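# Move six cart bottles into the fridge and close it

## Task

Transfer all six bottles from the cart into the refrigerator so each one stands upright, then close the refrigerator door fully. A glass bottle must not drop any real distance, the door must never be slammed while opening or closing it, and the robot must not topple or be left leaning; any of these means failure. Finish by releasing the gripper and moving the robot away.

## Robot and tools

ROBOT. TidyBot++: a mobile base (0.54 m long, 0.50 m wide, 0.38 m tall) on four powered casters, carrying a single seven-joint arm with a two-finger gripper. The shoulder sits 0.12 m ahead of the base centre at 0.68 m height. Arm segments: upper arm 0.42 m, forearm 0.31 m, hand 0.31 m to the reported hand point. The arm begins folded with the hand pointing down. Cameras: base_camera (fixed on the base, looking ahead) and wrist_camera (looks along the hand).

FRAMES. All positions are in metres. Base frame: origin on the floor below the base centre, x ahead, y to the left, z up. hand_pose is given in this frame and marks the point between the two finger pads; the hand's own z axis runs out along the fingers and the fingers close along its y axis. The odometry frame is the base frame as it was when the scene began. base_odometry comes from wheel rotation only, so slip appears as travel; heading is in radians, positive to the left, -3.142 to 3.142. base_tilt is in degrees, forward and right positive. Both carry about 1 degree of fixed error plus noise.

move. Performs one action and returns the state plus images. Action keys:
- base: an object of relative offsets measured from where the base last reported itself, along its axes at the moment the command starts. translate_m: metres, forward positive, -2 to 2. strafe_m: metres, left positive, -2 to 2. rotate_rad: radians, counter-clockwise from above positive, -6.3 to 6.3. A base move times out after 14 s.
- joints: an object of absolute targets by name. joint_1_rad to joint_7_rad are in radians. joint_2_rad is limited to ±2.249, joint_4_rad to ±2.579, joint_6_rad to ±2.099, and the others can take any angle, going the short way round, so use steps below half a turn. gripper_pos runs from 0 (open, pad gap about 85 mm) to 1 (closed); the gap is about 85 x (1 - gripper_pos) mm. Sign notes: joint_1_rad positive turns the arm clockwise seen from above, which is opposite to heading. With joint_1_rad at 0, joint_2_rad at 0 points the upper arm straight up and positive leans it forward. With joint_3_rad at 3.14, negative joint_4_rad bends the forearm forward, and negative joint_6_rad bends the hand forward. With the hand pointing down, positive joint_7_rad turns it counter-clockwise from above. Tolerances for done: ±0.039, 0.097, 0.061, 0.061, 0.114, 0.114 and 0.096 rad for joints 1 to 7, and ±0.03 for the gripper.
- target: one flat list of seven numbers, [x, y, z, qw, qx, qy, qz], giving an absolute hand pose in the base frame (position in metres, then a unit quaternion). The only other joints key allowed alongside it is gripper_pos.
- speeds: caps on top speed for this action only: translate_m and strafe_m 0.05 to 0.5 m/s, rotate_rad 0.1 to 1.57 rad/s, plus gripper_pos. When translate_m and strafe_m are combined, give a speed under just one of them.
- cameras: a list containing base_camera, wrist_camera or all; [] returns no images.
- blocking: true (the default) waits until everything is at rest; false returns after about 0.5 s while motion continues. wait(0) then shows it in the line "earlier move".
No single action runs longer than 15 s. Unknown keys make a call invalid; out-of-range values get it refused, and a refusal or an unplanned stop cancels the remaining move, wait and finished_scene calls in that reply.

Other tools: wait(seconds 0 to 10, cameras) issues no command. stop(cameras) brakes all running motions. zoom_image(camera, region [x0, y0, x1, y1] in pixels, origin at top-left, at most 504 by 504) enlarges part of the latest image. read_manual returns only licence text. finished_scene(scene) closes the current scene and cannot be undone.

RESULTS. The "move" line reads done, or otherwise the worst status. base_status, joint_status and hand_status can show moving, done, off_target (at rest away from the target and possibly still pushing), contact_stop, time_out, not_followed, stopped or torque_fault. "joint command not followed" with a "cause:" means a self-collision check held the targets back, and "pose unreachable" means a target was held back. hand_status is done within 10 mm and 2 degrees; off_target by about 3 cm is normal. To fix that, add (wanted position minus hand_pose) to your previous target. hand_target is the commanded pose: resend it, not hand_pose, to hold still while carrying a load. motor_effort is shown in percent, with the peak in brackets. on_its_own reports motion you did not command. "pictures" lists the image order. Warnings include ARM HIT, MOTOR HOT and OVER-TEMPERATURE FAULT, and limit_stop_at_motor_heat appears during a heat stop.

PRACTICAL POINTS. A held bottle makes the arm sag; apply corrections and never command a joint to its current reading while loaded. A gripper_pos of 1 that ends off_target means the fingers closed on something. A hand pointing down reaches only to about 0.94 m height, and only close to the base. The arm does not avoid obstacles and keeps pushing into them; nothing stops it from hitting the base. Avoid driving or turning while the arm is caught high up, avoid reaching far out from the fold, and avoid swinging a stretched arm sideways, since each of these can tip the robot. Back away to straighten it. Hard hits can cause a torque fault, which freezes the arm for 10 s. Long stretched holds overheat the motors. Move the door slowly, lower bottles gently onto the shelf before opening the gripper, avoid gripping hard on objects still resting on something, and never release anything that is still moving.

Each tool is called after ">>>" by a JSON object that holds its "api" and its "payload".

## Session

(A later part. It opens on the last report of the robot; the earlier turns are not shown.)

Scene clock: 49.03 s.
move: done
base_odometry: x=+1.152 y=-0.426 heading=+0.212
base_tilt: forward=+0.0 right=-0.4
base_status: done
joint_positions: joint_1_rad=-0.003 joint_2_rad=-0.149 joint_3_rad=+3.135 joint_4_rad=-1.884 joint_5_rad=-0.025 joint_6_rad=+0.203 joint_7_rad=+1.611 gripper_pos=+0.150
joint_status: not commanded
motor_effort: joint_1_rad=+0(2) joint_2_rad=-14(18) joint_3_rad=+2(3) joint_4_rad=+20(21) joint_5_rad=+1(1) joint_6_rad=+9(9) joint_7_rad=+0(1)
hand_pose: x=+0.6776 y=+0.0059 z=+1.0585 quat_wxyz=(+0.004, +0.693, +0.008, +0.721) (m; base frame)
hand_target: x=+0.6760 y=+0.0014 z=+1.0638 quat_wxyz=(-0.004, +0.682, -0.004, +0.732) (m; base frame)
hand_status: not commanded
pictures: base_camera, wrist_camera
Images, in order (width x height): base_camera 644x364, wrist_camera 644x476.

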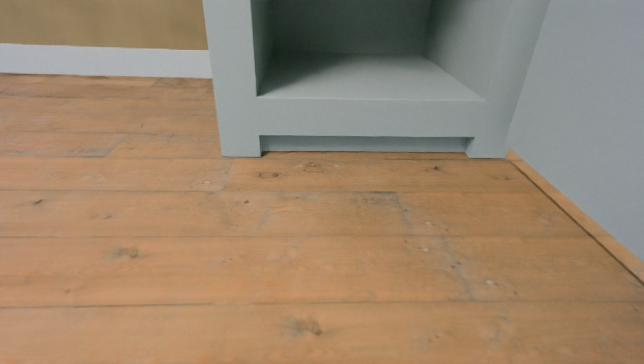

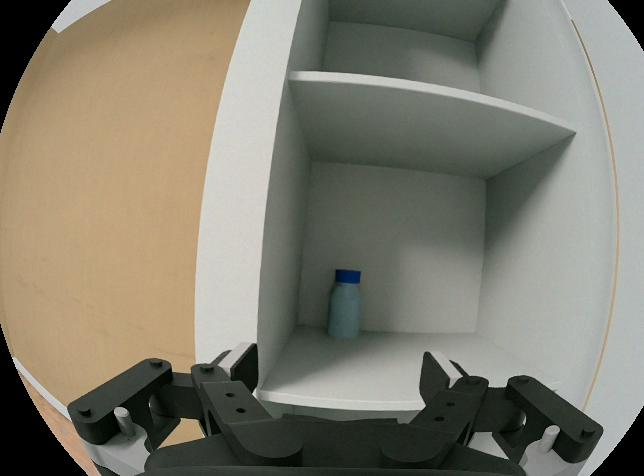

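>>> {"api": "move", "payload": {"base": {"translate_m":-0.36}, "cameras": []}}

>>> {"api": "move", "payload": {"base": {"translate_m":-0.146,"strafe_m":-0.248,"rotate_rad":-2.162}, "joints": {"joint_1_rad":0.0,"joint_2_rad":0.012,"joint_4_rad":-2.195,"joint_6_rad":0.69,"joint_7_rad":1.54,"gripper_pos":0.2}}}

>>> {"api": "zoom_image", "payload": {"camera": "wrist_camera", "region": [180, 200, 500, 400]}}

Scene clock: 52.03 s.
move: done
base_odometry: x=+0.800 y=-0.502 heading=+0.212
base_tilt: forward=+0.0 right=-0.4
base_status: done
joint_positions: joint_1_rad=-0.003 joint_2_rad=-0.157 joint_3_rad=+3.135 joint_4_rad=-1.885 joint_5_rad=-0.025 joint_6_rad=+0.203 joint_7_rad=+1.611 gripper_pos=+0.150
joint_status: not commanded
motor_effort: joint_1_rad=+1(1) joint_2_rad=-14(17) joint_3_rad=+2(3) joint_4_rad=+20(21) joint_5_rad=+0(1) joint_6_rad=+9(9) joint_7_rad=+0(1)
hand_pose: x=+0.6747 y=+0.0059 z=+1.0623 quat_wxyz=(+0.004, +0.691, +0.008, +0.723) (m; base frame)
hand_target: x=+0.6760 y=+0.0014 z=+1.0638 quat_wxyz=(-0.004, +0.682, -0.004, +0.732) (m; base frame)
hand_status: not commanded
pictures: none
No camera images: "cameras" was empty.

Scene clock: 54.93 s.
move: done
base_odometry: x=+0.710 y=-0.775 heading=-1.949
base_tilt: forward=+0.0 right=-0.4
base_status: done
joint_positions: joint_1_rad=+0.006 joint_2_rad=+0.003 joint_3_rad=+3.144 joint_4_rad=-2.178 joint_5_rad=-0.025 joint_6_rad=+0.636 joint_7_rad=+1.598 gripper_pos=+0.200
joint_status: all done
motor_effort: joint_1_rad=+0(4) joint_2_rad=-17(20) joint_3_rad=+0(5) joint_4_rad=+18(20) joint_5_rad=+1(2) joint_6_rad=+9(10) joint_7_rad=+0(1)
hand_pose: x=+0.6890 y=-0.0080 z=+0.9310 quat_wxyz=(+0.011, +0.698, -0.006, +0.716) (m; base frame)
hand_target: x=+0.6878 y=+0.0014 z=+0.9325 quat_wxyz=(-0.011, +0.688, -0.011, +0.726) (m; base frame)
hand_status: not commanded
pictures: base_camera, wrist_camera
Images, in order (width x height): base_camera 644x364, wrist_camera 644x476.

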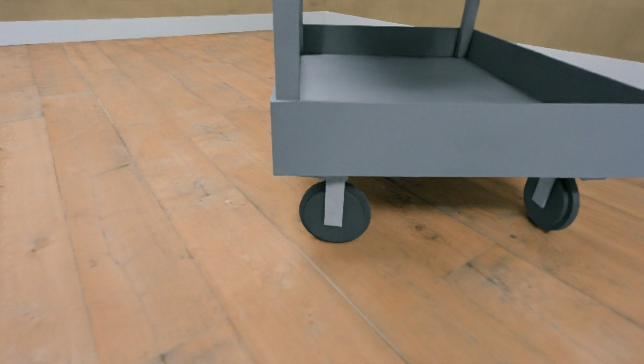

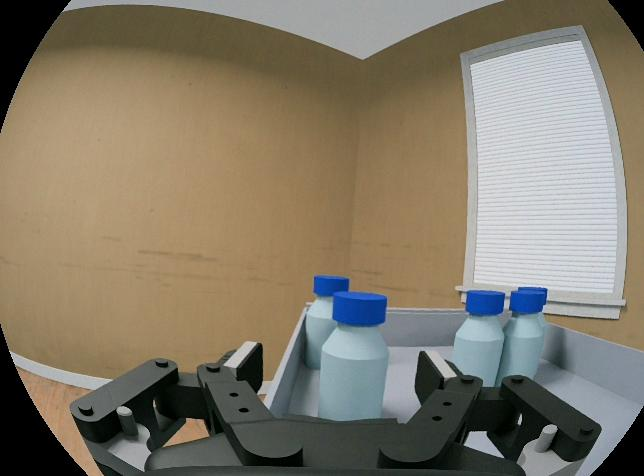

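Scaled by 1.575.

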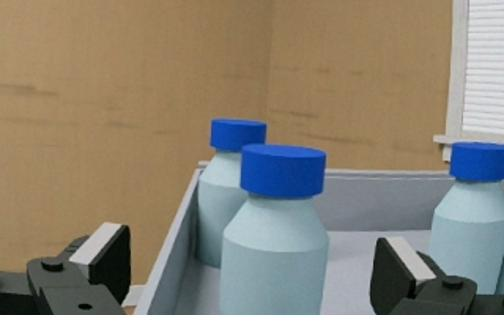

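>>> {"api": "move", "payload": {"base": {"translate_m":0.175,"strafe_m":-0.021}, "speeds": {"translate_m":0.15}, "cameras": ["wrist_camera"]}}

>>> {"api": "zoom_image", "payload": {"camera": "wrist_camera", "region": [240, 240, 440, 400]}}

Scene clock: 57.73 s.
move: done
base_odometry: x=+0.625 y=-0.930 heading=-1.950
base_tilt: forward=+0.0 right=-0.4
base_status: done
joint_positions: joint_1_rad=+0.006 joint_2_rad=+0.004 joint_3_rad=+3.144 joint_4_rad=-2.180 joint_5_rad=-0.025 joint_6_rad=+0.639 joint_7_rad=+1.598 gripper_pos=+0.200
joint_status: not commanded
motor_effort: joint_1_rad=+0(1) joint_2_rad=-16(19) joint_3_rad=+1(2) joint_4_rad=+18(18) joint_5_rad=+0(1) joint_6_rad=+9(9) joint_7_rad=+0(1)
hand_pose: x=+0.6889 y=-0.0079 z=+0.9300 quat_wxyz=(+0.011, +0.698, -0.006, +0.716) (m; base frame)
hand_target: x=+0.6878 y=+0.0014 z=+0.9325 quat_wxyz=(-0.011, +0.688, -0.011, +0.726) (m; base frame)
hand_status: not commanded
pictures: wrist_camera
Images, in order (width x height): wrist_camera 644x476.

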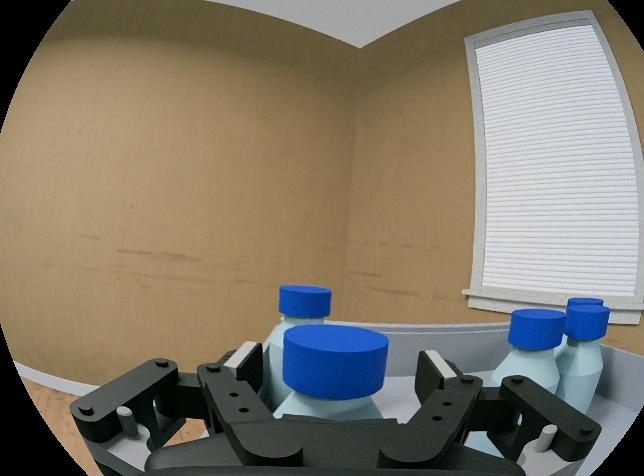

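Scaled by 2.520.

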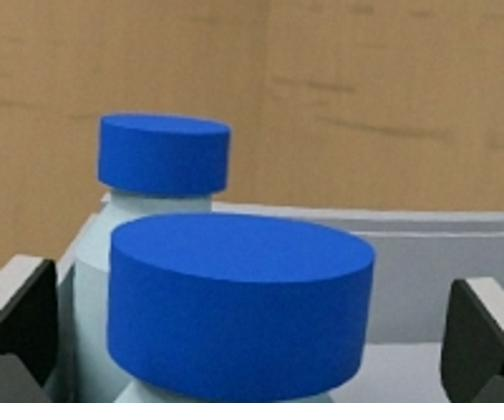

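>>> {"api": "move", "payload": {"base": {"translate_m":0.028,"strafe_m":0.001}, "joints": {"joint_4_rad":-2.21,"joint_6_rad":0.70}, "speeds": {"translate_m":0.1}, "cameras": ["wrist_camera"]}}

>>> {"api": "move", "payload": {"joints": {"gripper_pos":1}, "cameras": ["wrist_camera"]}}

Scene clock: 58.77 s.
move: done
base_odometry: x=+0.616 y=-0.957 heading=-1.951
base_tilt: forward=+0.0 right=-0.4
base_status: done
joint_positions: joint_1_rad=+0.006 joint_2_rad=+0.008 joint_3_rad=+3.144 joint_4_rad=-2.197 joint_5_rad=-0.025 joint_6_rad=+0.650 joint_7_rad=+1.598 gripper_pos=+0.200
joint_status: all done
motor_effort: joint_1_rad=+0(1) joint_2_rad=-16(19) joint_3_rad=+2(2) joint_4_rad=+17(19) joint_5_rad=+0(1) joint_6_rad=+8(10) joint_7_rad=+0(1)
hand_pose: x=+0.6867 y=-0.0079 z=+0.9212 quat_wxyz=(+0.011, +0.701, -0.006, +0.713) (m; base frame)
hand_target: x=+0.6850 y=+0.0014 z=+0.9272 quat_wxyz=(-0.011, +0.690, -0.011, +0.724) (m; base frame)
hand_status: not commanded
pictures: wrist_camera
Images, in order (width x height): wrist_camera 644x476.

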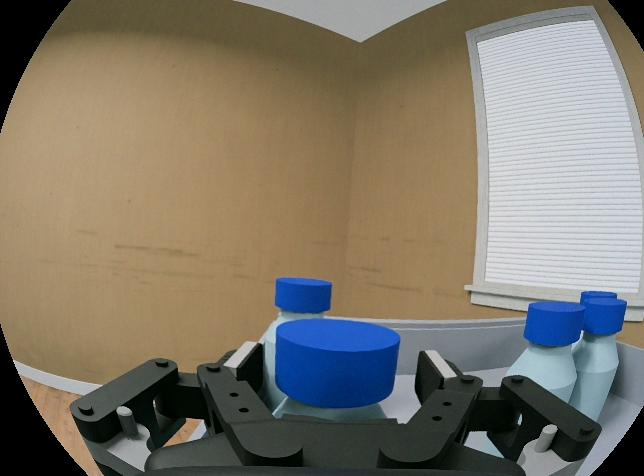

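Scene clock: 59.77 s.
move: off_target
base_odometry: x=+0.616 y=-0.957 heading=-1.951
base_tilt: forward=+0.0 right=-0.4
base_status: not commanded
joint_positions: joint_1_rad=+0.005 joint_2_rad=+0.008 joint_3_rad=+3.144 joint_4_rad=-2.197 joint_5_rad=-0.025 joint_6_rad=+0.651 joint_7_rad=+1.598 gripper_pos=+0.445
joint_status: gripper_pos off_target (ended at +0.445, target +1.000)
motor_effort: joint_1_rad=+0(1) joint_2_rad=-16(17) joint_3_rad=+1(1) joint_4_rad=+17(19) joint_5_rad=+0(1) joint_6_rad=+9(10) joint_7_rad=-1(1)
hand_pose: x=+0.6867 y=-0.0078 z=+0.9213 quat_wxyz=(+0.011, +0.701, -0.006, +0.713) (m; base frame)
hand_target: x=+0.6850 y=+0.0014 z=+0.9272 quat_wxyz=(-0.011, +0.690, -0.011, +0.724) (m; base frame)
hand_status: not commanded
pictures: wrist_camera
Images, in order (width x height): wrist_camera 644x476.

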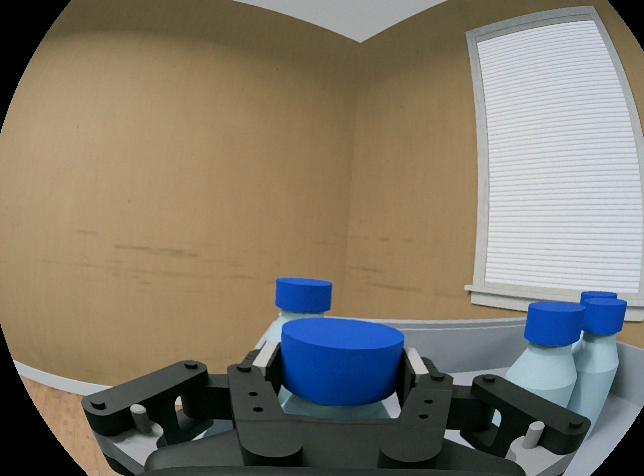

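>>> {"api": "move", "payload": {"joints": {"joint_2_rad":-0.16,"joint_4_rad":-1.72,"joint_6_rad":0.01}, "cameras": []}}

>>> {"api": "move", "payload": {"base": {"translate_m":-0.25}, "cameras": []}}

>>> {"api": "move", "payload": {"base": {"translate_m":-0.259,"strafe_m":-0.091,"rotate_rad":2.162}, "speeds": {"rotate_rad":1.2,"translate_m":0.4}, "cameras": ["wrist_camera"]}}

Scene clock: 62.43 s.
move: done
base_odometry: x=+0.616 y=-0.957 heading=-1.951
base_tilt: forward=+0.0 right=-0.4
base_status: not commanded
joint_positions: joint_1_rad=+0.005 joint_2_rad=-0.136 joint_3_rad=+3.144 joint_4_rad=-1.768 joint_5_rad=-0.025 joint_6_rad=+0.049 joint_7_rad=+1.597 gripper_pos=+0.445
joint_status: all done
motor_effort: joint_1_rad=+0(1) joint_2_rad=-18(23) joint_3_rad=+1(2) joint_4_rad=+23(24) joint_5_rad=+0(1) joint_6_rad=+11(13) joint_7_rad=+0(1)
hand_pose: x=+0.6869 y=-0.0036 z=+1.0758 quat_wxyz=(+0.004, +0.711, -0.003, +0.703) (m; base frame)
hand_target: x=+0.6775 y=+0.0014 z=+1.1071 quat_wxyz=(-0.011, +0.700, -0.011, +0.714) (m; base frame)
hand_status: not commanded
pictures: none
No camera images: "cameras" was empty.

Scene clock: 64.27 s.
move: done
base_odometry: x=+0.709 y=-0.724 heading=-1.951
base_tilt: forward=+0.0 right=-0.4
base_status: done
joint_positions: joint_1_rad=+0.004 joint_2_rad=-0.151 joint_3_rad=+3.144 joint_4_rad=-1.767 joint_5_rad=-0.025 joint_6_rad=+0.043 joint_7_rad=+1.597 gripper_pos=+0.445
joint_status: not commanded
motor_effort: joint_1_rad=+0(2) joint_2_rad=-17(22) joint_3_rad=+1(3) joint_4_rad=+24(25) joint_5_rad=+1(1) joint_6_rad=+12(12) joint_7_rad=+0(1)
hand_pose: x=+0.6811 y=-0.0027 z=+1.0828 quat_wxyz=(+0.003, +0.708, -0.002, +0.706) (m; base frame)
hand_target: x=+0.6775 y=+0.0014 z=+1.1071 quat_wxyz=(-0.011, +0.700, -0.011, +0.714) (m; base frame)
hand_status: not commanded
pictures: none
No camera images: "cameras" was empty.

Scene clock: 67.23 s.
move: done
base_odometry: x=+0.720 y=-0.450 heading=+0.211
base_tilt: forward=+0.0 right=-0.4
base_status: done
joint_positions: joint_1_rad=-0.002 joint_2_rad=-0.149 joint_3_rad=+3.142 joint_4_rad=-1.767 joint_5_rad=-0.025 joint_6_rad=+0.042 joint_7_rad=+1.597 gripper_pos=+0.445
joint_status: not commanded
motor_effort: joint_1_rad=+0(3) joint_2_rad=-17(21) joint_3_rad=+1(4) joint_4_rad=+24(24) joint_5_rad=+0(1) joint_6_rad=+12(12) joint_7_rad=+0(1)
hand_pose: x=+0.6820 y=+0.0018 z=+1.0814 quat_wxyz=(+0.000, +0.709, +0.001, +0.705) (m; base frame)
hand_target: x=+0.6775 y=+0.0014 z=+1.1071 quat_wxyz=(-0.011, +0.700, -0.011, +0.714) (m; base frame)
hand_status: not commanded
pictures: wrist_camera
Images, in order (width x height): wrist_camera 644x476.

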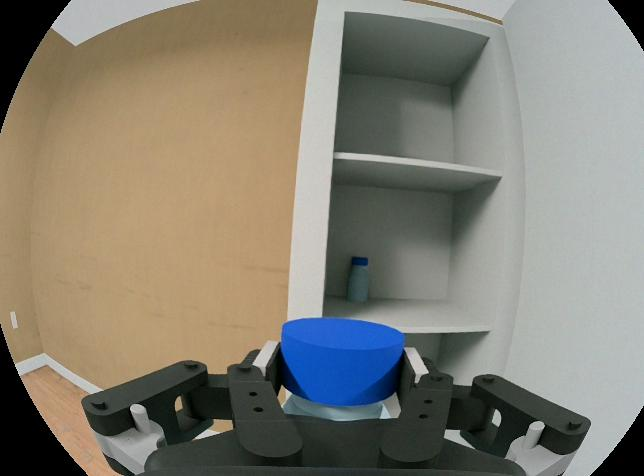

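>>> {"api": "move", "payload": {"base": {"translate_m":0.445,"strafe_m":-0.135,"rotate_rad":0.001}, "joints": {"joint_1_rad":0.2}, "speeds": {"translate_m":0.4}}}

Scene clock: 69.80 s.
move: done
base_odometry: x=+1.184 y=-0.489 heading=+0.213
base_tilt: forward=+0.0 right=-0.4
base_status: done
joint_positions: joint_1_rad=+0.193 joint_2_rad=-0.147 joint_3_rad=+3.142 joint_4_rad=-1.767 joint_5_rad=-0.025 joint_6_rad=+0.042 joint_7_rad=+1.597 gripper_pos=+0.445
joint_status: all done
motor_effort: joint_1_rad=+1(3) joint_2_rad=-17(20) joint_3_rad=+1(3) joint_4_rad=+23(25) joint_5_rad=+1(1) joint_6_rad=+12(12) joint_7_rad=+0(1)
hand_pose: x=+0.6722 y=-0.1076 z=+1.0805 quat_wxyz=(+0.069, +0.706, -0.069, +0.701) (m; base frame)
hand_target: x=+0.6667 y=-0.1096 z=+1.1071 quat_wxyz=(+0.060, +0.695, -0.081, +0.712) (m; base frame)
hand_status: not commanded
pictures: base_camera, wrist_camera
Images, in order (width x height): base_camera 644x364, wrist_camera 644x476.

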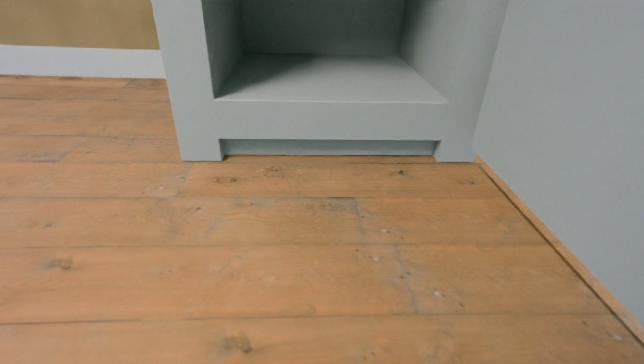

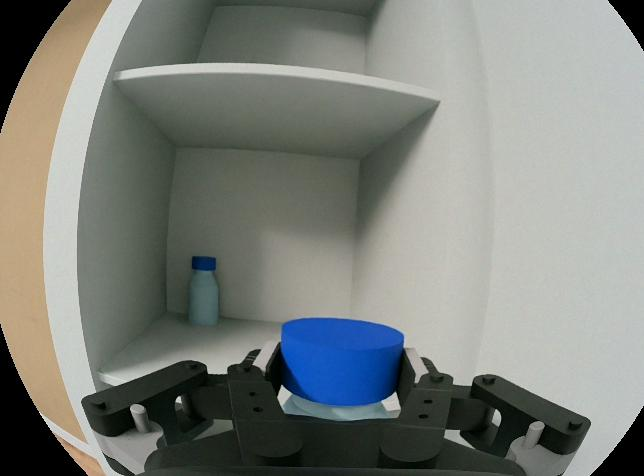

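>>> {"api": "move", "payload": {"base": {"translate_m":0.58}, "speeds": {"translate_m":0.22}}}

>>> {"api": "move", "payload": {"joints": {"joint_2_rad":-0.15,"joint_4_rad":-1.84,"joint_6_rad":0.20}, "cameras": []}}

>>> {"api": "move", "payload": {"joints": {"joint_4_rad":-1.89,"joint_6_rad":0.245}, "cameras": ["wrist_camera"]}}

Scene clock: 73.60 s.
move: done
base_odometry: x=+1.751 y=-0.367 heading=+0.212
base_tilt: forward=+0.0 right=-0.4
base_status: done
joint_positions: joint_1_rad=+0.193 joint_2_rad=-0.147 joint_3_rad=+3.142 joint_4_rad=-1.767 joint_5_rad=-0.025 joint_6_rad=+0.041 joint_7_rad=+1.597 gripper_pos=+0.445
joint_status: not commanded
motor_effort: joint_1_rad=+0(1) joint_2_rad=-17(20) joint_3_rad=+2(3) joint_4_rad=+24(24) joint_5_rad=+0(1) joint_6_rad=+12(12) joint_7_rad=+0(1)
hand_pose: x=+0.6723 y=-0.1077 z=+1.0803 quat_wxyz=(+0.069, +0.706, -0.069, +0.701) (m; base frame)
hand_target: x=+0.6667 y=-0.1096 z=+1.1071 quat_wxyz=(+0.060, +0.695, -0.081, +0.712) (m; base frame)
hand_status: not commanded
pictures: base_camera, wrist_camera
Images, in order (width x height): base_camera 644x364, wrist_camera 644x476.

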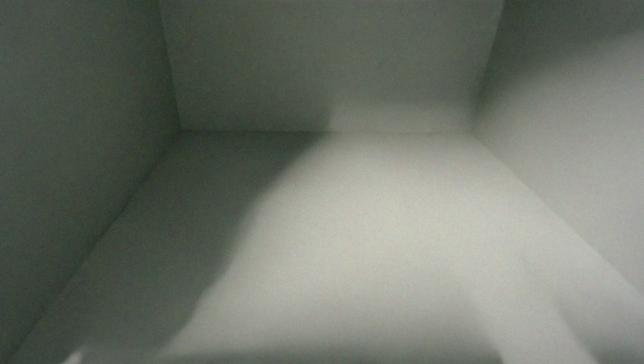

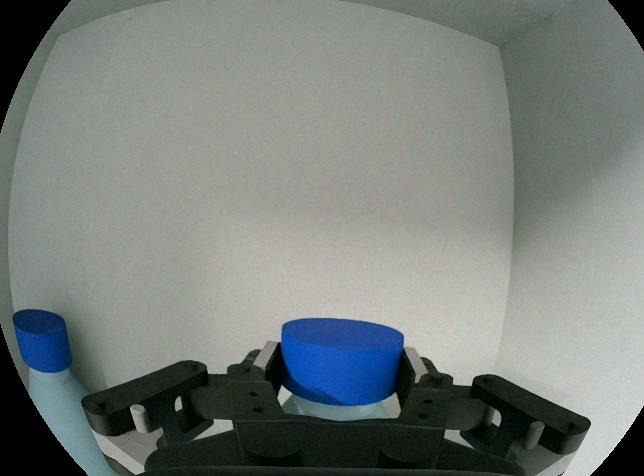

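Scene clock: 74.57 s.
move: done
base_odometry: x=+1.751 y=-0.367 heading=+0.212
base_tilt: forward=+0.0 right=-0.4
base_status: not commanded
joint_positions: joint_1_rad=+0.193 joint_2_rad=-0.147 joint_3_rad=+3.142 joint_4_rad=-1.847 joint_5_rad=-0.025 joint_6_rad=+0.130 joint_7_rad=+1.597 gripper_pos=+0.445
joint_status: all done
motor_effort: joint_1_rad=+0(1) joint_2_rad=-17(18) joint_3_rad=+1(2) joint_4_rad=+23(25) joint_5_rad=+0(1) joint_6_rad=+12(13) joint_7_rad=+0(1)
hand_pose: x=+0.6699 y=-0.1080 z=+1.0576 quat_wxyz=(+0.070, +0.704, -0.069, +0.704) (m; base frame)
hand_target: x=+0.6676 y=-0.1098 z=+1.0856 quat_wxyz=(+0.062, +0.673, -0.078, +0.732) (m; base frame)
hand_status: not commanded
pictures: none
No camera images: "cameras" was empty.

Scene clock: 75.30 s.
move: done
base_odometry: x=+1.751 y=-0.367 heading=+0.212
base_tilt: forward=+0.0 right=-0.4
base_status: not commanded
joint_positions: joint_1_rad=+0.193 joint_2_rad=-0.147 joint_3_rad=+3.142 joint_4_rad=-1.880 joint_5_rad=-0.025 joint_6_rad=+0.186 joint_7_rad=+1.597 gripper_pos=+0.445
joint_status: all done
motor_effort: joint_1_rad=+1(1) joint_2_rad=-15(17) joint_3_rad=+2(3) joint_4_rad=+21(23) joint_5_rad=+0(0) joint_6_rad=+10(12) joint_7_rad=+0(0)
hand_pose: x=+0.6683 y=-0.1081 z=+1.0548 quat_wxyz=(+0.071, +0.695, -0.069, +0.712) (m; base frame)
hand_target: x=+0.6656 y=-0.1094 z=+1.0685 quat_wxyz=(+0.062, +0.675, -0.078, +0.731) (m; base frame)
hand_status: not commanded
pictures: wrist_camera
Images, in order (width x height): wrist_camera 644x476.

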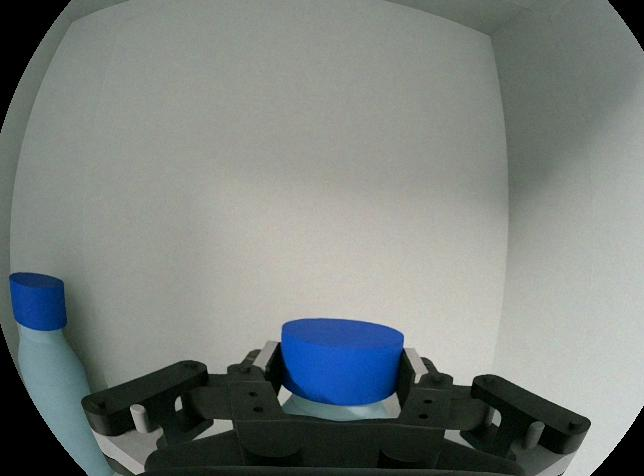

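>>> {"api": "move", "payload": {"joints": {"gripper_pos":0.15}, "cameras": []}}

>>> {"api": "move", "payload": {"base": {"translate_m":-0.93,"strafe_m":0.181}, "cameras": ["wrist_camera"]}}

>>> {"api": "move", "payload": {"base": {"translate_m":-0.333,"strafe_m":-0.323,"rotate_rad":-2.162}, "joints": {"joint_1_rad":0.0,"joint_2_rad":0.012,"joint_4_rad":-2.21,"joint_6_rad":0.70,"joint_7_rad":1.54,"gripper_pos":0.33}}}

>>> {"api": "zoom_image", "payload": {"camera": "wrist_camera", "region": [240, 220, 500, 400]}}

Scene clock: 77.07 s.
move: done
base_odometry: x=+1.751 y=-0.367 heading=+0.212
base_tilt: forward=+0.0 right=-0.4
base_status: not commanded
joint_positions: joint_1_rad=+0.193 joint_2_rad=-0.147 joint_3_rad=+3.142 joint_4_rad=-1.880 joint_5_rad=-0.025 joint_6_rad=+0.194 joint_7_rad=+1.597 gripper_pos=+0.150
joint_status: all done
motor_effort: joint_1_rad=+0(1) joint_2_rad=-14(15) joint_3_rad=+1(3) joint_4_rad=+20(22) joint_5_rad=+0(1) joint_6_rad=+9(10) joint_7_rad=+0(0)
hand_pose: x=+0.6682 y=-0.1081 z=+1.0572 quat_wxyz=(+0.072, +0.692, -0.069, +0.715) (m; base frame)
hand_target: x=+0.6656 y=-0.1094 z=+1.0685 quat_wxyz=(+0.062, +0.675, -0.078, +0.731) (m; base frame)
hand_status: not commanded
pictures: none
No camera images: "cameras" was empty.

Scene clock: 80.37 s.
move: done
base_odometry: x=+0.803 y=-0.386 heading=+0.212
base_tilt: forward=+0.0 right=-0.4
base_status: done
joint_positions: joint_1_rad=+0.194 joint_2_rad=-0.151 joint_3_rad=+3.142 joint_4_rad=-1.880 joint_5_rad=-0.025 joint_6_rad=+0.196 joint_7_rad=+1.597 gripper_pos=+0.150
joint_status: not commanded
motor_effort: joint_1_rad=+0(1) joint_2_rad=-14(17) joint_3_rad=+2(2) joint_4_rad=+20(21) joint_5_rad=+0(1) joint_6_rad=+9(9) joint_7_rad=+0(1)
hand_pose: x=+0.6667 y=-0.1084 z=+1.0599 quat_wxyz=(+0.072, +0.690, -0.069, +0.717) (m; base frame)
hand_target: x=+0.6656 y=-0.1094 z=+1.0685 quat_wxyz=(+0.062, +0.675, -0.078, +0.731) (m; base frame)
hand_status: not commanded
pictures: wrist_camera
Images, in order (width x height): wrist_camera 644x476.

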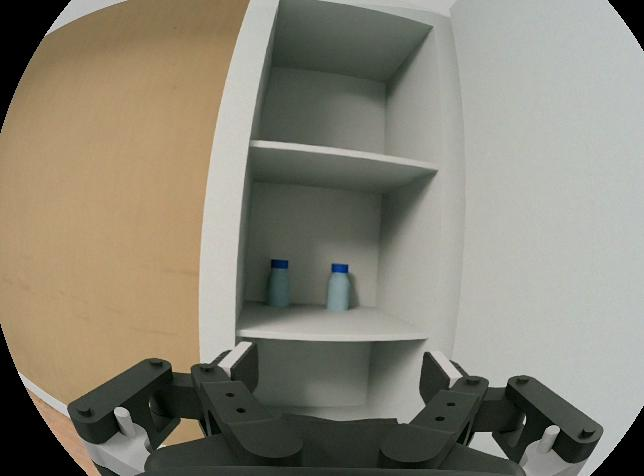

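Scene clock: 83.40 s.
move: done
base_odometry: x=+0.546 y=-0.772 heading=-1.949
base_tilt: forward=+0.0 right=-0.4
base_status: done
joint_positions: joint_1_rad=+0.007 joint_2_rad=-0.001 joint_3_rad=+3.143 joint_4_rad=-2.193 joint_5_rad=-0.025 joint_6_rad=+0.646 joint_7_rad=+1.597 gripper_pos=+0.330
joint_status: all done
motor_effort: joint_1_rad=+0(3) joint_2_rad=-17(19) joint_3_rad=+0(4) joint_4_rad=+17(20) joint_5_rad=+1(2) joint_6_rad=+9(10) joint_7_rad=+0(1)
hand_pose: x=+0.6854 y=-0.0082 z=+0.9272 quat_wxyz=(+0.010, +0.698, -0.006, +0.716) (m; base frame)
hand_target: x=+0.6850 y=+0.0014 z=+0.9272 quat_wxyz=(-0.011, +0.690, -0.011, +0.724) (m; base frame)
hand_status: not commanded
pictures: base_camera, wrist_camera
Images, in order (width x height): base_camera 644x364, wrist_camera 644x476.

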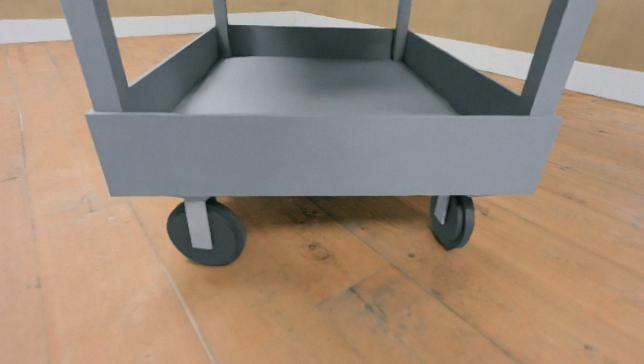

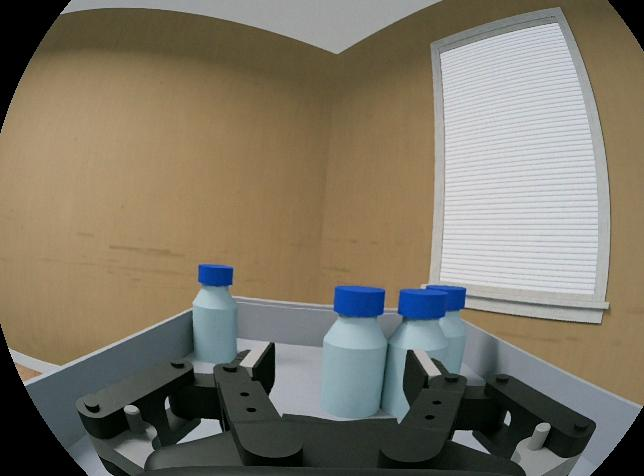

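Scaled by 1.938.

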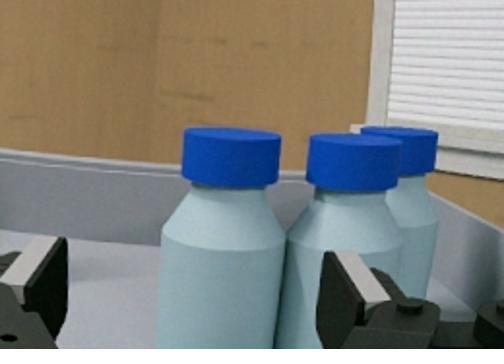

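>>> {"api": "move", "payload": {"base": {"translate_m":0.165,"strafe_m":-0.019}, "joints": {"gripper_pos":0.36,"joint_4_rad":-2.22,"joint_6_rad":0.71}, "speeds": {"translate_m":0.15}, "cameras": ["wrist_camera"]}}

>>> {"api": "zoom_image", "payload": {"camera": "wrist_camera", "region": [240, 240, 500, 420]}}

Scene clock: 85.63 s.
move: done
base_odometry: x=+0.467 y=-0.918 heading=-1.950
base_tilt: forward=+0.0 right=-0.4
base_status: done
joint_positions: joint_1_rad=+0.007 joint_2_rad=+0.002 joint_3_rad=+3.143 joint_4_rad=-2.207 joint_5_rad=-0.025 joint_6_rad=+0.660 joint_7_rad=+1.597 gripper_pos=+0.360
joint_status: all done
motor_effort: joint_1_rad=+1(1) joint_2_rad=-16(18) joint_3_rad=+1(2) joint_4_rad=+17(19) joint_5_rad=+0(1) joint_6_rad=+9(9) joint_7_rad=+0(1)
hand_pose: x=+0.6834 y=-0.0082 z=+0.9221 quat_wxyz=(+0.011, +0.699, -0.006, +0.715) (m; base frame)
hand_target: x=+0.6831 y=+0.0014 z=+0.9247 quat_wxyz=(-0.011, +0.690, -0.011, +0.724) (m; base frame)
hand_status: not commanded
pictures: wrist_camera
Images, in order (width x height): wrist_camera 644x476.

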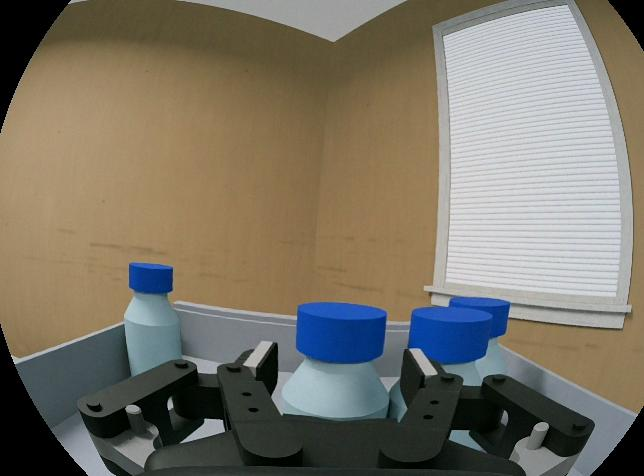

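Scaled by 1.938.

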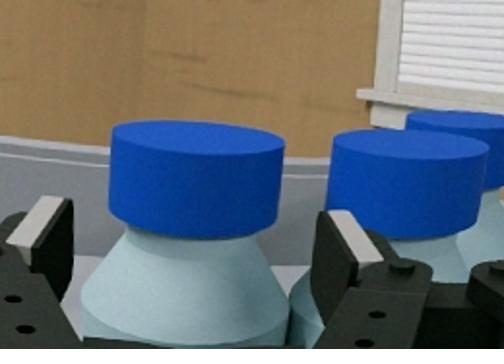

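>>> {"api": "move", "payload": {"base": {"translate_m":0.035,"strafe_m":0.002}, "speeds": {"translate_m":0.08}, "cameras": ["wrist_camera"]}}

>>> {"api": "move", "payload": {"base": {"translate_m":0.021}, "speeds": {"translate_m":0.08}, "cameras": ["wrist_camera"]}}

Scene clock: 86.83 s.
move: done
base_odometry: x=+0.456 y=-0.951 heading=-1.950
base_tilt: forward=+0.0 right=-0.4
base_status: done
joint_positions: joint_1_rad=+0.007 joint_2_rad=+0.003 joint_3_rad=+3.143 joint_4_rad=-2.207 joint_5_rad=-0.025 joint_6_rad=+0.660 joint_7_rad=+1.597 gripper_pos=+0.360
joint_status: not commanded
motor_effort: joint_1_rad=+0(1) joint_2_rad=-16(19) joint_3_rad=+1(2) joint_4_rad=+17(19) joint_5_rad=+1(1) joint_6_rad=+9(9) joint_7_rad=+0(1)
hand_pose: x=+0.6836 y=-0.0081 z=+0.9215 quat_wxyz=(+0.011, +0.700, -0.006, +0.714) (m; base frame)
hand_target: x=+0.6831 y=+0.0014 z=+0.9247 quat_wxyz=(-0.011, +0.690, -0.011, +0.724) (m; base frame)
hand_status: not commanded
pictures: wrist_camera
Images, in order (width x height): wrist_camera 644x476.

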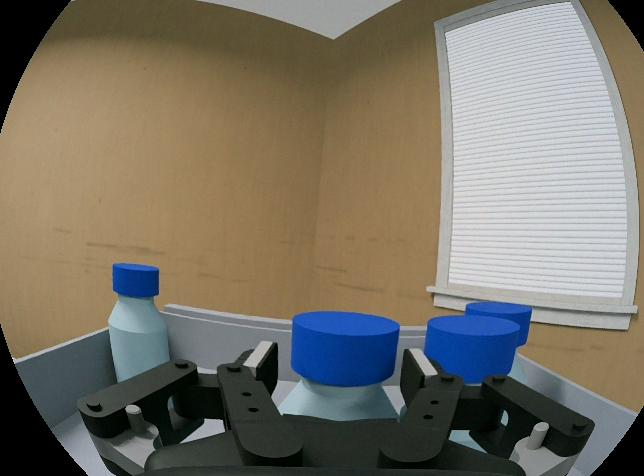

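Scene clock: 87.60 s.
move: done
base_odometry: x=+0.448 y=-0.971 heading=-1.951
base_tilt: forward=+0.0 right=-0.4
base_status: done
joint_positions: joint_1_rad=+0.007 joint_2_rad=+0.004 joint_3_rad=+3.143 joint_4_rad=-2.208 joint_5_rad=-0.025 joint_6_rad=+0.661 joint_7_rad=+1.597 gripper_pos=+0.360
joint_status: not commanded
motor_effort: joint_1_rad=-1(2) joint_2_rad=-16(18) joint_3_rad=+0(2) joint_4_rad=+17(18) joint_5_rad=+1(1) joint_6_rad=+9(9) joint_7_rad=+0(0)
hand_pose: x=+0.6839 y=-0.0081 z=+0.9204 quat_wxyz=(+0.011, +0.700, -0.006, +0.714) (m; base frame)
hand_target: x=+0.6831 y=+0.0014 z=+0.9247 quat_wxyz=(-0.011, +0.690, -0.011, +0.724) (m; base frame)
hand_status: not commanded
pictures: wrist_camera
Images, in order (width x height): wrist_camera 644x476.

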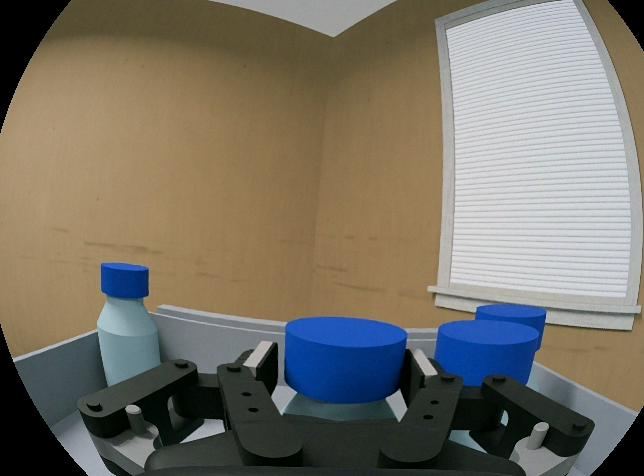

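>>> {"api": "move", "payload": {"joints": {"gripper_pos":1}, "cameras": ["wrist_camera"]}}

Scene clock: 88.63 s.
move: off_target
base_odometry: x=+0.448 y=-0.971 heading=-1.951
base_tilt: forward=+0.0 right=-0.4
base_status: not commanded
joint_positions: joint_1_rad=+0.007 joint_2_rad=+0.004 joint_3_rad=+3.143 joint_4_rad=-2.208 joint_5_rad=-0.025 joint_6_rad=+0.663 joint_7_rad=+1.597 gripper_pos=+0.451
joint_status: gripper_pos off_target (ended at +0.451, target +1.000)
motor_effort: joint_1_rad=-1(2) joint_2_rad=-15(16) joint_3_rad=+0(1) joint_4_rad=+17(18) joint_5_rad=+1(2) joint_6_rad=+8(9) joint_7_rad=+0(1)
hand_pose: x=+0.6839 y=-0.0081 z=+0.9211 quat_wxyz=(+0.011, +0.699, -0.006, +0.715) (m; base frame)
hand_target: x=+0.6831 y=+0.0014 z=+0.9247 quat_wxyz=(-0.011, +0.690, -0.011, +0.724) (m; base frame)
hand_status: not commanded
pictures: wrist_camera
Images, in order (width x height): wrist_camera 644x476.

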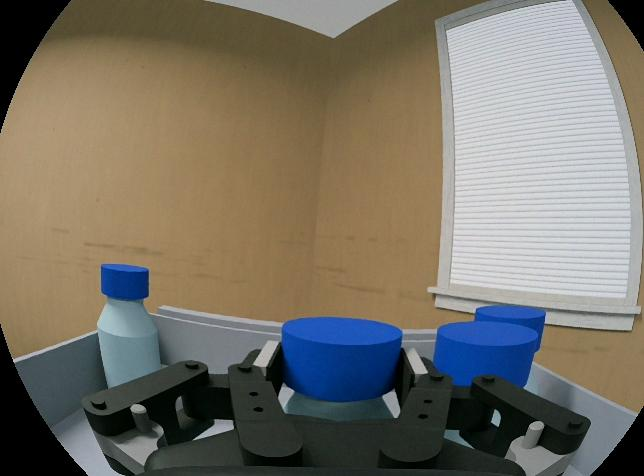

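>>> {"api": "move", "payload": {"joints": {"joint_2_rad":-0.16,"joint_4_rad":-1.72,"joint_6_rad":0.01}, "cameras": []}}

>>> {"api": "move", "payload": {"base": {"translate_m":-0.25}, "cameras": ["wrist_camera"]}}

>>> {"api": "move", "payload": {"base": {"translate_m":-0.33,"strafe_m":0.073,"rotate_rad":2.162}, "speeds": {"rotate_rad":1.2,"translate_m":0.4}, "cameras": []}}

>>> {"api": "move", "payload": {"base": {"translate_m":0.388,"strafe_m":-0.141}, "speeds": {"translate_m":0.4}}}

Scene clock: 91.23 s.
move: done
base_odometry: x=+0.448 y=-0.971 heading=-1.951
base_tilt: forward=+0.0 right=-0.4
base_status: not commanded
joint_positions: joint_1_rad=+0.007 joint_2_rad=-0.127 joint_3_rad=+3.143 joint_4_rad=-1.779 joint_5_rad=-0.025 joint_6_rad=+0.039 joint_7_rad=+1.597 gripper_pos=+0.451
joint_status: all done
motor_effort: joint_1_rad=+0(1) joint_2_rad=-20(25) joint_3_rad=+2(2) joint_4_rad=+25(26) joint_5_rad=+0(1) joint_6_rad=+13(15) joint_7_rad=+0(1)
hand_pose: x=+0.6900 y=-0.0037 z=+1.0607 quat_wxyz=(+0.003, +0.722, -0.003, +0.692) (m; base frame)
hand_target: x=+0.6775 y=+0.0014 z=+1.1071 quat_wxyz=(-0.011, +0.700, -0.011, +0.714) (m; base frame)
hand_status: not commanded
pictures: none
No camera images: "cameras" was empty.

Scene clock: 93.07 s.
move: done
base_odometry: x=+0.541 y=-0.739 heading=-1.951
base_tilt: forward=+0.0 right=-0.4
base_status: done
joint_positions: joint_1_rad=+0.005 joint_2_rad=-0.141 joint_3_rad=+3.143 joint_4_rad=-1.778 joint_5_rad=-0.025 joint_6_rad=+0.032 joint_7_rad=+1.596 gripper_pos=+0.451
joint_status: not commanded
motor_effort: joint_1_rad=+0(2) joint_2_rad=-19(24) joint_3_rad=+1(3) joint_4_rad=+26(27) joint_5_rad=+0(1) joint_6_rad=+13(14) joint_7_rad=+0(1)
hand_pose: x=+0.6845 y=-0.0027 z=+1.0669 quat_wxyz=(+0.003, +0.719, -0.002, +0.695) (m; base frame)
hand_target: x=+0.6775 y=+0.0014 z=+1.1071 quat_wxyz=(-0.011, +0.700, -0.011, +0.714) (m; base frame)
hand_status: not commanded
pictures: wrist_camera
Images, in order (width x height): wrist_camera 644x476.

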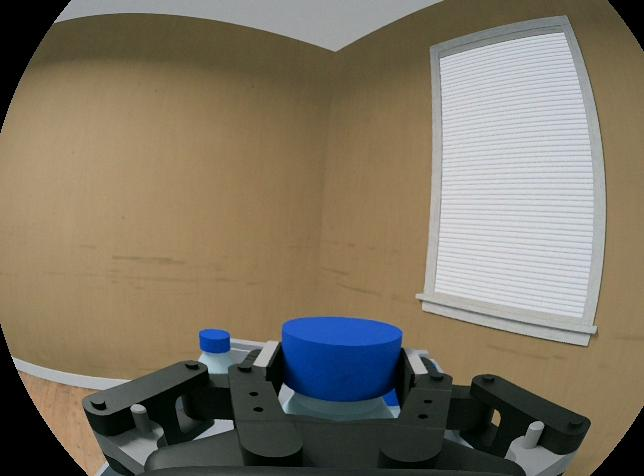

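Scene clock: 96.03 s.
move: done
base_odometry: x=+0.731 y=-0.459 heading=+0.211
base_tilt: forward=+0.0 right=-0.4
base_status: done
joint_positions: joint_1_rad=-0.003 joint_2_rad=-0.136 joint_3_rad=+3.142 joint_4_rad=-1.778 joint_5_rad=-0.025 joint_6_rad=+0.031 joint_7_rad=+1.596 gripper_pos=+0.451
joint_status: not commanded
motor_effort: joint_1_rad=+1(3) joint_2_rad=-19(23) joint_3_rad=+1(4) joint_4_rad=+26(26) joint_5_rad=+0(1) joint_6_rad=+13(14) joint_7_rad=+0(1)
hand_pose: x=+0.6864 y=+0.0021 z=+1.0640 quat_wxyz=(+0.000, +0.721, +0.001, +0.693) (m; base frame)
hand_target: x=+0.6775 y=+0.0014 z=+1.1071 quat_wxyz=(-0.011, +0.700, -0.011, +0.714) (m; base frame)
hand_status: not commanded
pictures: none
No camera images: "cameras" was empty.

Scene clock: 98.23 s.
move: done
base_odometry: x=+1.140 y=-0.516 heading=+0.212
base_tilt: forward=+0.0 right=-0.4
base_status: done
joint_positions: joint_1_rad=-0.003 joint_2_rad=-0.137 joint_3_rad=+3.142 joint_4_rad=-1.778 joint_5_rad=-0.025 joint_6_rad=+0.031 joint_7_rad=+1.596 gripper_pos=+0.451
joint_status: not commanded
motor_effort: joint_1_rad=+0(1) joint_2_rad=-19(23) joint_3_rad=+1(2) joint_4_rad=+26(27) joint_5_rad=+0(1) joint_6_rad=+13(14) joint_7_rad=+0(1)
hand_pose: x=+0.6862 y=+0.0021 z=+1.0642 quat_wxyz=(+0.000, +0.721, +0.001, +0.693) (m; base frame)
hand_target: x=+0.6775 y=+0.0014 z=+1.1071 quat_wxyz=(-0.011, +0.700, -0.011, +0.714) (m; base frame)
hand_status: not commanded
pictures: base_camera, wrist_camera
Images, in order (width x height): base_camera 644x364, wrist_camera 644x476.

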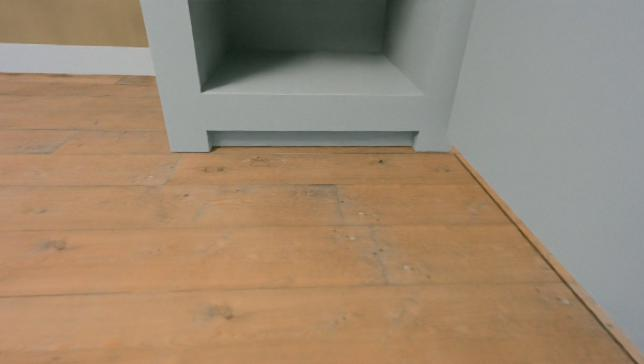

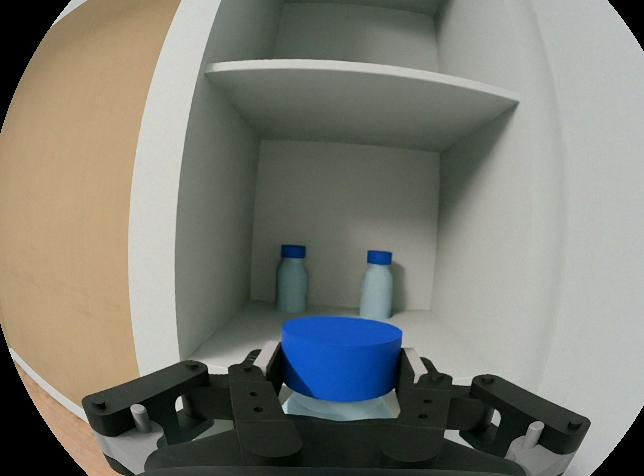

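>>> {"api": "move", "payload": {"base": {"translate_m":0.32,"strafe_m":0.012}, "speeds": {"translate_m":0.25}}}

>>> {"api": "zoom_image", "payload": {"camera": "wrist_camera", "region": [180, 200, 500, 400]}}

Scene clock: 102.10 s.
move: done
base_odometry: x=+1.451 y=-0.437 heading=+0.211
base_tilt: forward=+0.0 right=-0.4
base_status: done
joint_positions: joint_1_rad=-0.003 joint_2_rad=-0.137 joint_3_rad=+3.142 joint_4_rad=-1.778 joint_5_rad=-0.025 joint_6_rad=+0.031 joint_7_rad=+1.596 gripper_pos=+0.451
joint_status: not commanded
motor_effort: joint_1_rad=+0(2) joint_2_rad=-19(22) joint_3_rad=+2(2) joint_4_rad=+26(26) joint_5_rad=+0(1) joint_6_rad=+13(14) joint_7_rad=+0(0)
hand_pose: x=+0.6863 y=+0.0021 z=+1.0639 quat_wxyz=(+0.000, +0.721, +0.001, +0.693) (m; base frame)
hand_target: x=+0.6775 y=+0.0014 z=+1.1071 quat_wxyz=(-0.011, +0.700, -0.011, +0.714) (m; base frame)
hand_status: not commanded
pictures: base_camera, wrist_camera
Images, in order (width x height): base_camera 644x364, wrist_camera 644x476.

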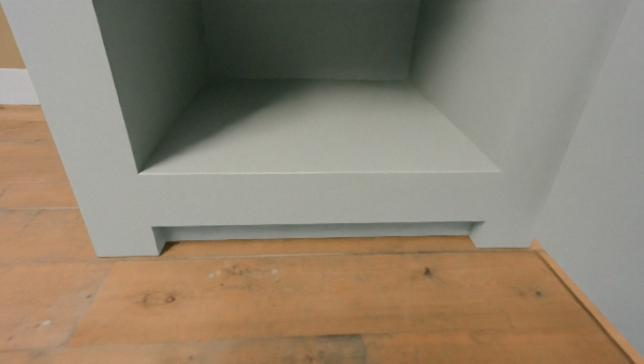

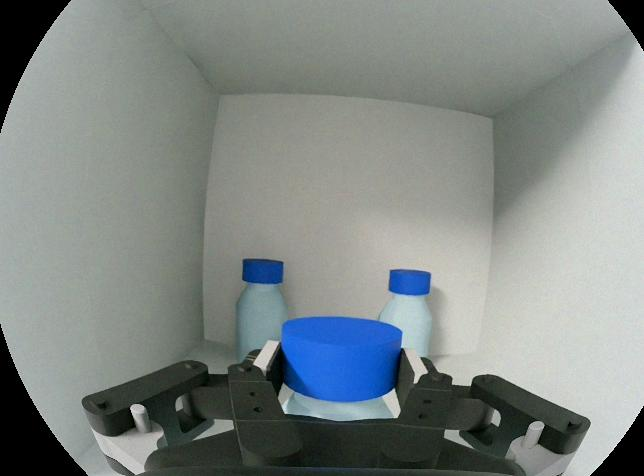

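Scaled by 1.575.

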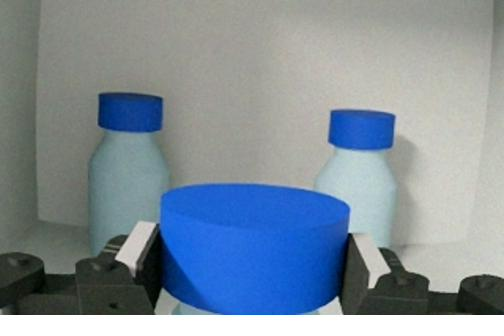

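>>> {"api": "move", "payload": {"base": {"translate_m":0.305,"strafe_m":0.008}, "speeds": {"translate_m":0.2}}}

>>> {"api": "move", "payload": {"joints": {"joint_2_rad":-0.15,"joint_4_rad":-1.84,"joint_6_rad":0.20}, "cameras": ["wrist_camera"]}}

>>> {"api": "move", "payload": {"joints": {"joint_4_rad":-1.89,"joint_6_rad":0.245}, "cameras": ["wrist_camera"]}}

Scene clock: 104.80 s.
move: done
base_odometry: x=+1.747 y=-0.365 heading=+0.211
base_tilt: forward=+0.0 right=-0.4
base_status: done
joint_positions: joint_1_rad=-0.003 joint_2_rad=-0.136 joint_3_rad=+3.142 joint_4_rad=-1.778 joint_5_rad=-0.025 joint_6_rad=+0.030 joint_7_rad=+1.596 gripper_pos=+0.451
joint_status: not commanded
motor_effort: joint_1_rad=+0(1) joint_2_rad=-20(22) joint_3_rad=+0(2) joint_4_rad=+26(26) joint_5_rad=+1(1) joint_6_rad=+13(14) joint_7_rad=+0(1)
hand_pose: x=+0.6864 y=+0.0021 z=+1.0638 quat_wxyz=(+0.000, +0.721, +0.001, +0.693) (m; base frame)
hand_target: x=+0.6775 y=+0.0014 z=+1.1071 quat_wxyz=(-0.011, +0.700, -0.011, +0.714) (m; base frame)
hand_status: not commanded
pictures: base_camera, wrist_camera
Images, in order (width x height): base_camera 644x364, wrist_camera 644x476.

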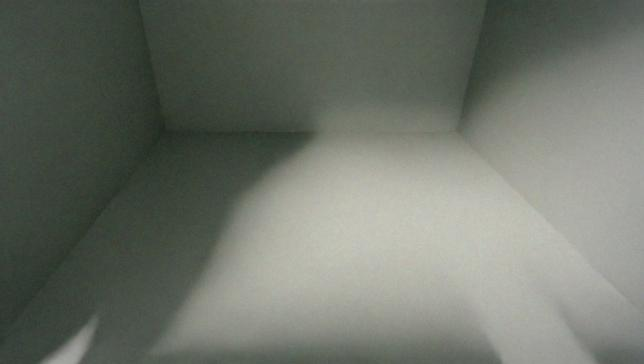

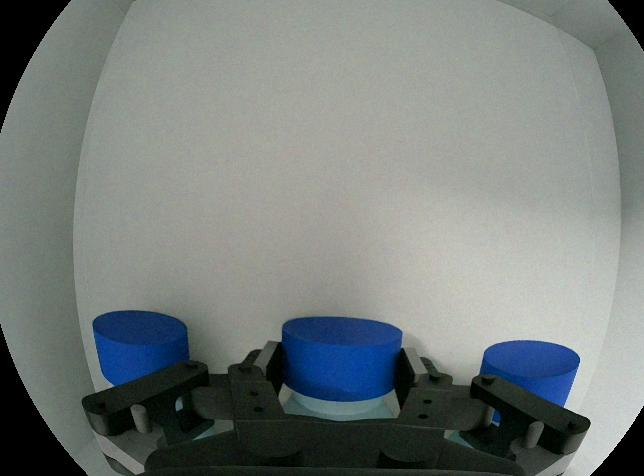

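Scene clock: 105.77 s.
move: done
base_odometry: x=+1.747 y=-0.365 heading=+0.211
base_tilt: forward=+0.0 right=-0.4
base_status: not commanded
joint_positions: joint_1_rad=-0.003 joint_2_rad=-0.136 joint_3_rad=+3.142 joint_4_rad=-1.843 joint_5_rad=-0.025 joint_6_rad=+0.133 joint_7_rad=+1.596 gripper_pos=+0.451
joint_status: all done
motor_effort: joint_1_rad=+1(1) joint_2_rad=-17(20) joint_3_rad=+1(2) joint_4_rad=+24(25) joint_5_rad=+0(1) joint_6_rad=+12(14) joint_7_rad=+0(0)
hand_pose: x=+0.6845 y=+0.0013 z=+1.0555 quat_wxyz=(+0.001, +0.708, +0.000, +0.706) (m; base frame)
hand_target: x=+0.6785 y=+0.0014 z=+1.0856 quat_wxyz=(-0.011, +0.678, -0.010, +0.735) (m; base frame)
hand_status: not commanded
pictures: wrist_camera
Images, in order (width x height): wrist_camera 644x476.

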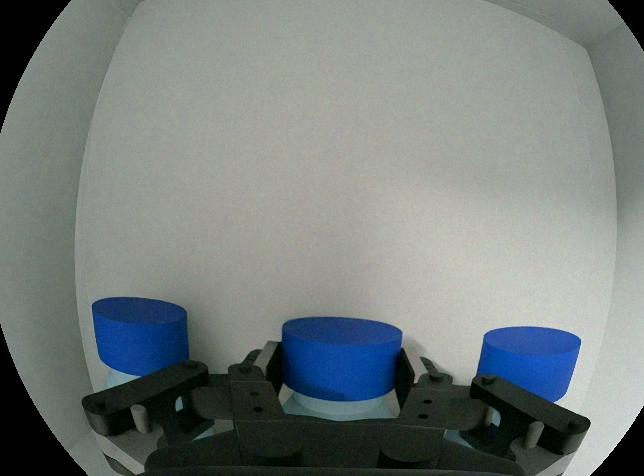

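Scene clock: 106.50 s.
move: done
base_odometry: x=+1.747 y=-0.365 heading=+0.211
base_tilt: forward=+0.0 right=-0.4
base_status: not commanded
joint_positions: joint_1_rad=-0.003 joint_2_rad=-0.140 joint_3_rad=+3.142 joint_4_rad=-1.877 joint_5_rad=-0.025 joint_6_rad=+0.191 joint_7_rad=+1.593 gripper_pos=+0.451
joint_status: all done
motor_effort: joint_1_rad=+0(2) joint_2_rad=-14(17) joint_3_rad=+2(2) joint_4_rad=+21(23) joint_5_rad=+1(1) joint_6_rad=+9(12) joint_7_rad=+0(1)
hand_pose: x=+0.6816 y=+0.0009 z=+1.0541 quat_wxyz=(+0.000, +0.698, -0.002, +0.716) (m; base frame)
hand_target: x=+0.6764 y=+0.0014 z=+1.0685 quat_wxyz=(-0.011, +0.680, -0.010, +0.733) (m; base frame)
hand_status: not commanded
pictures: wrist_camera
Images, in order (width x height): wrist_camera 644x476.

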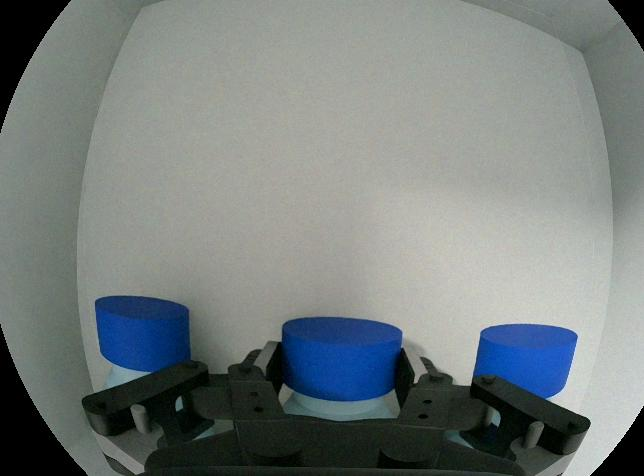

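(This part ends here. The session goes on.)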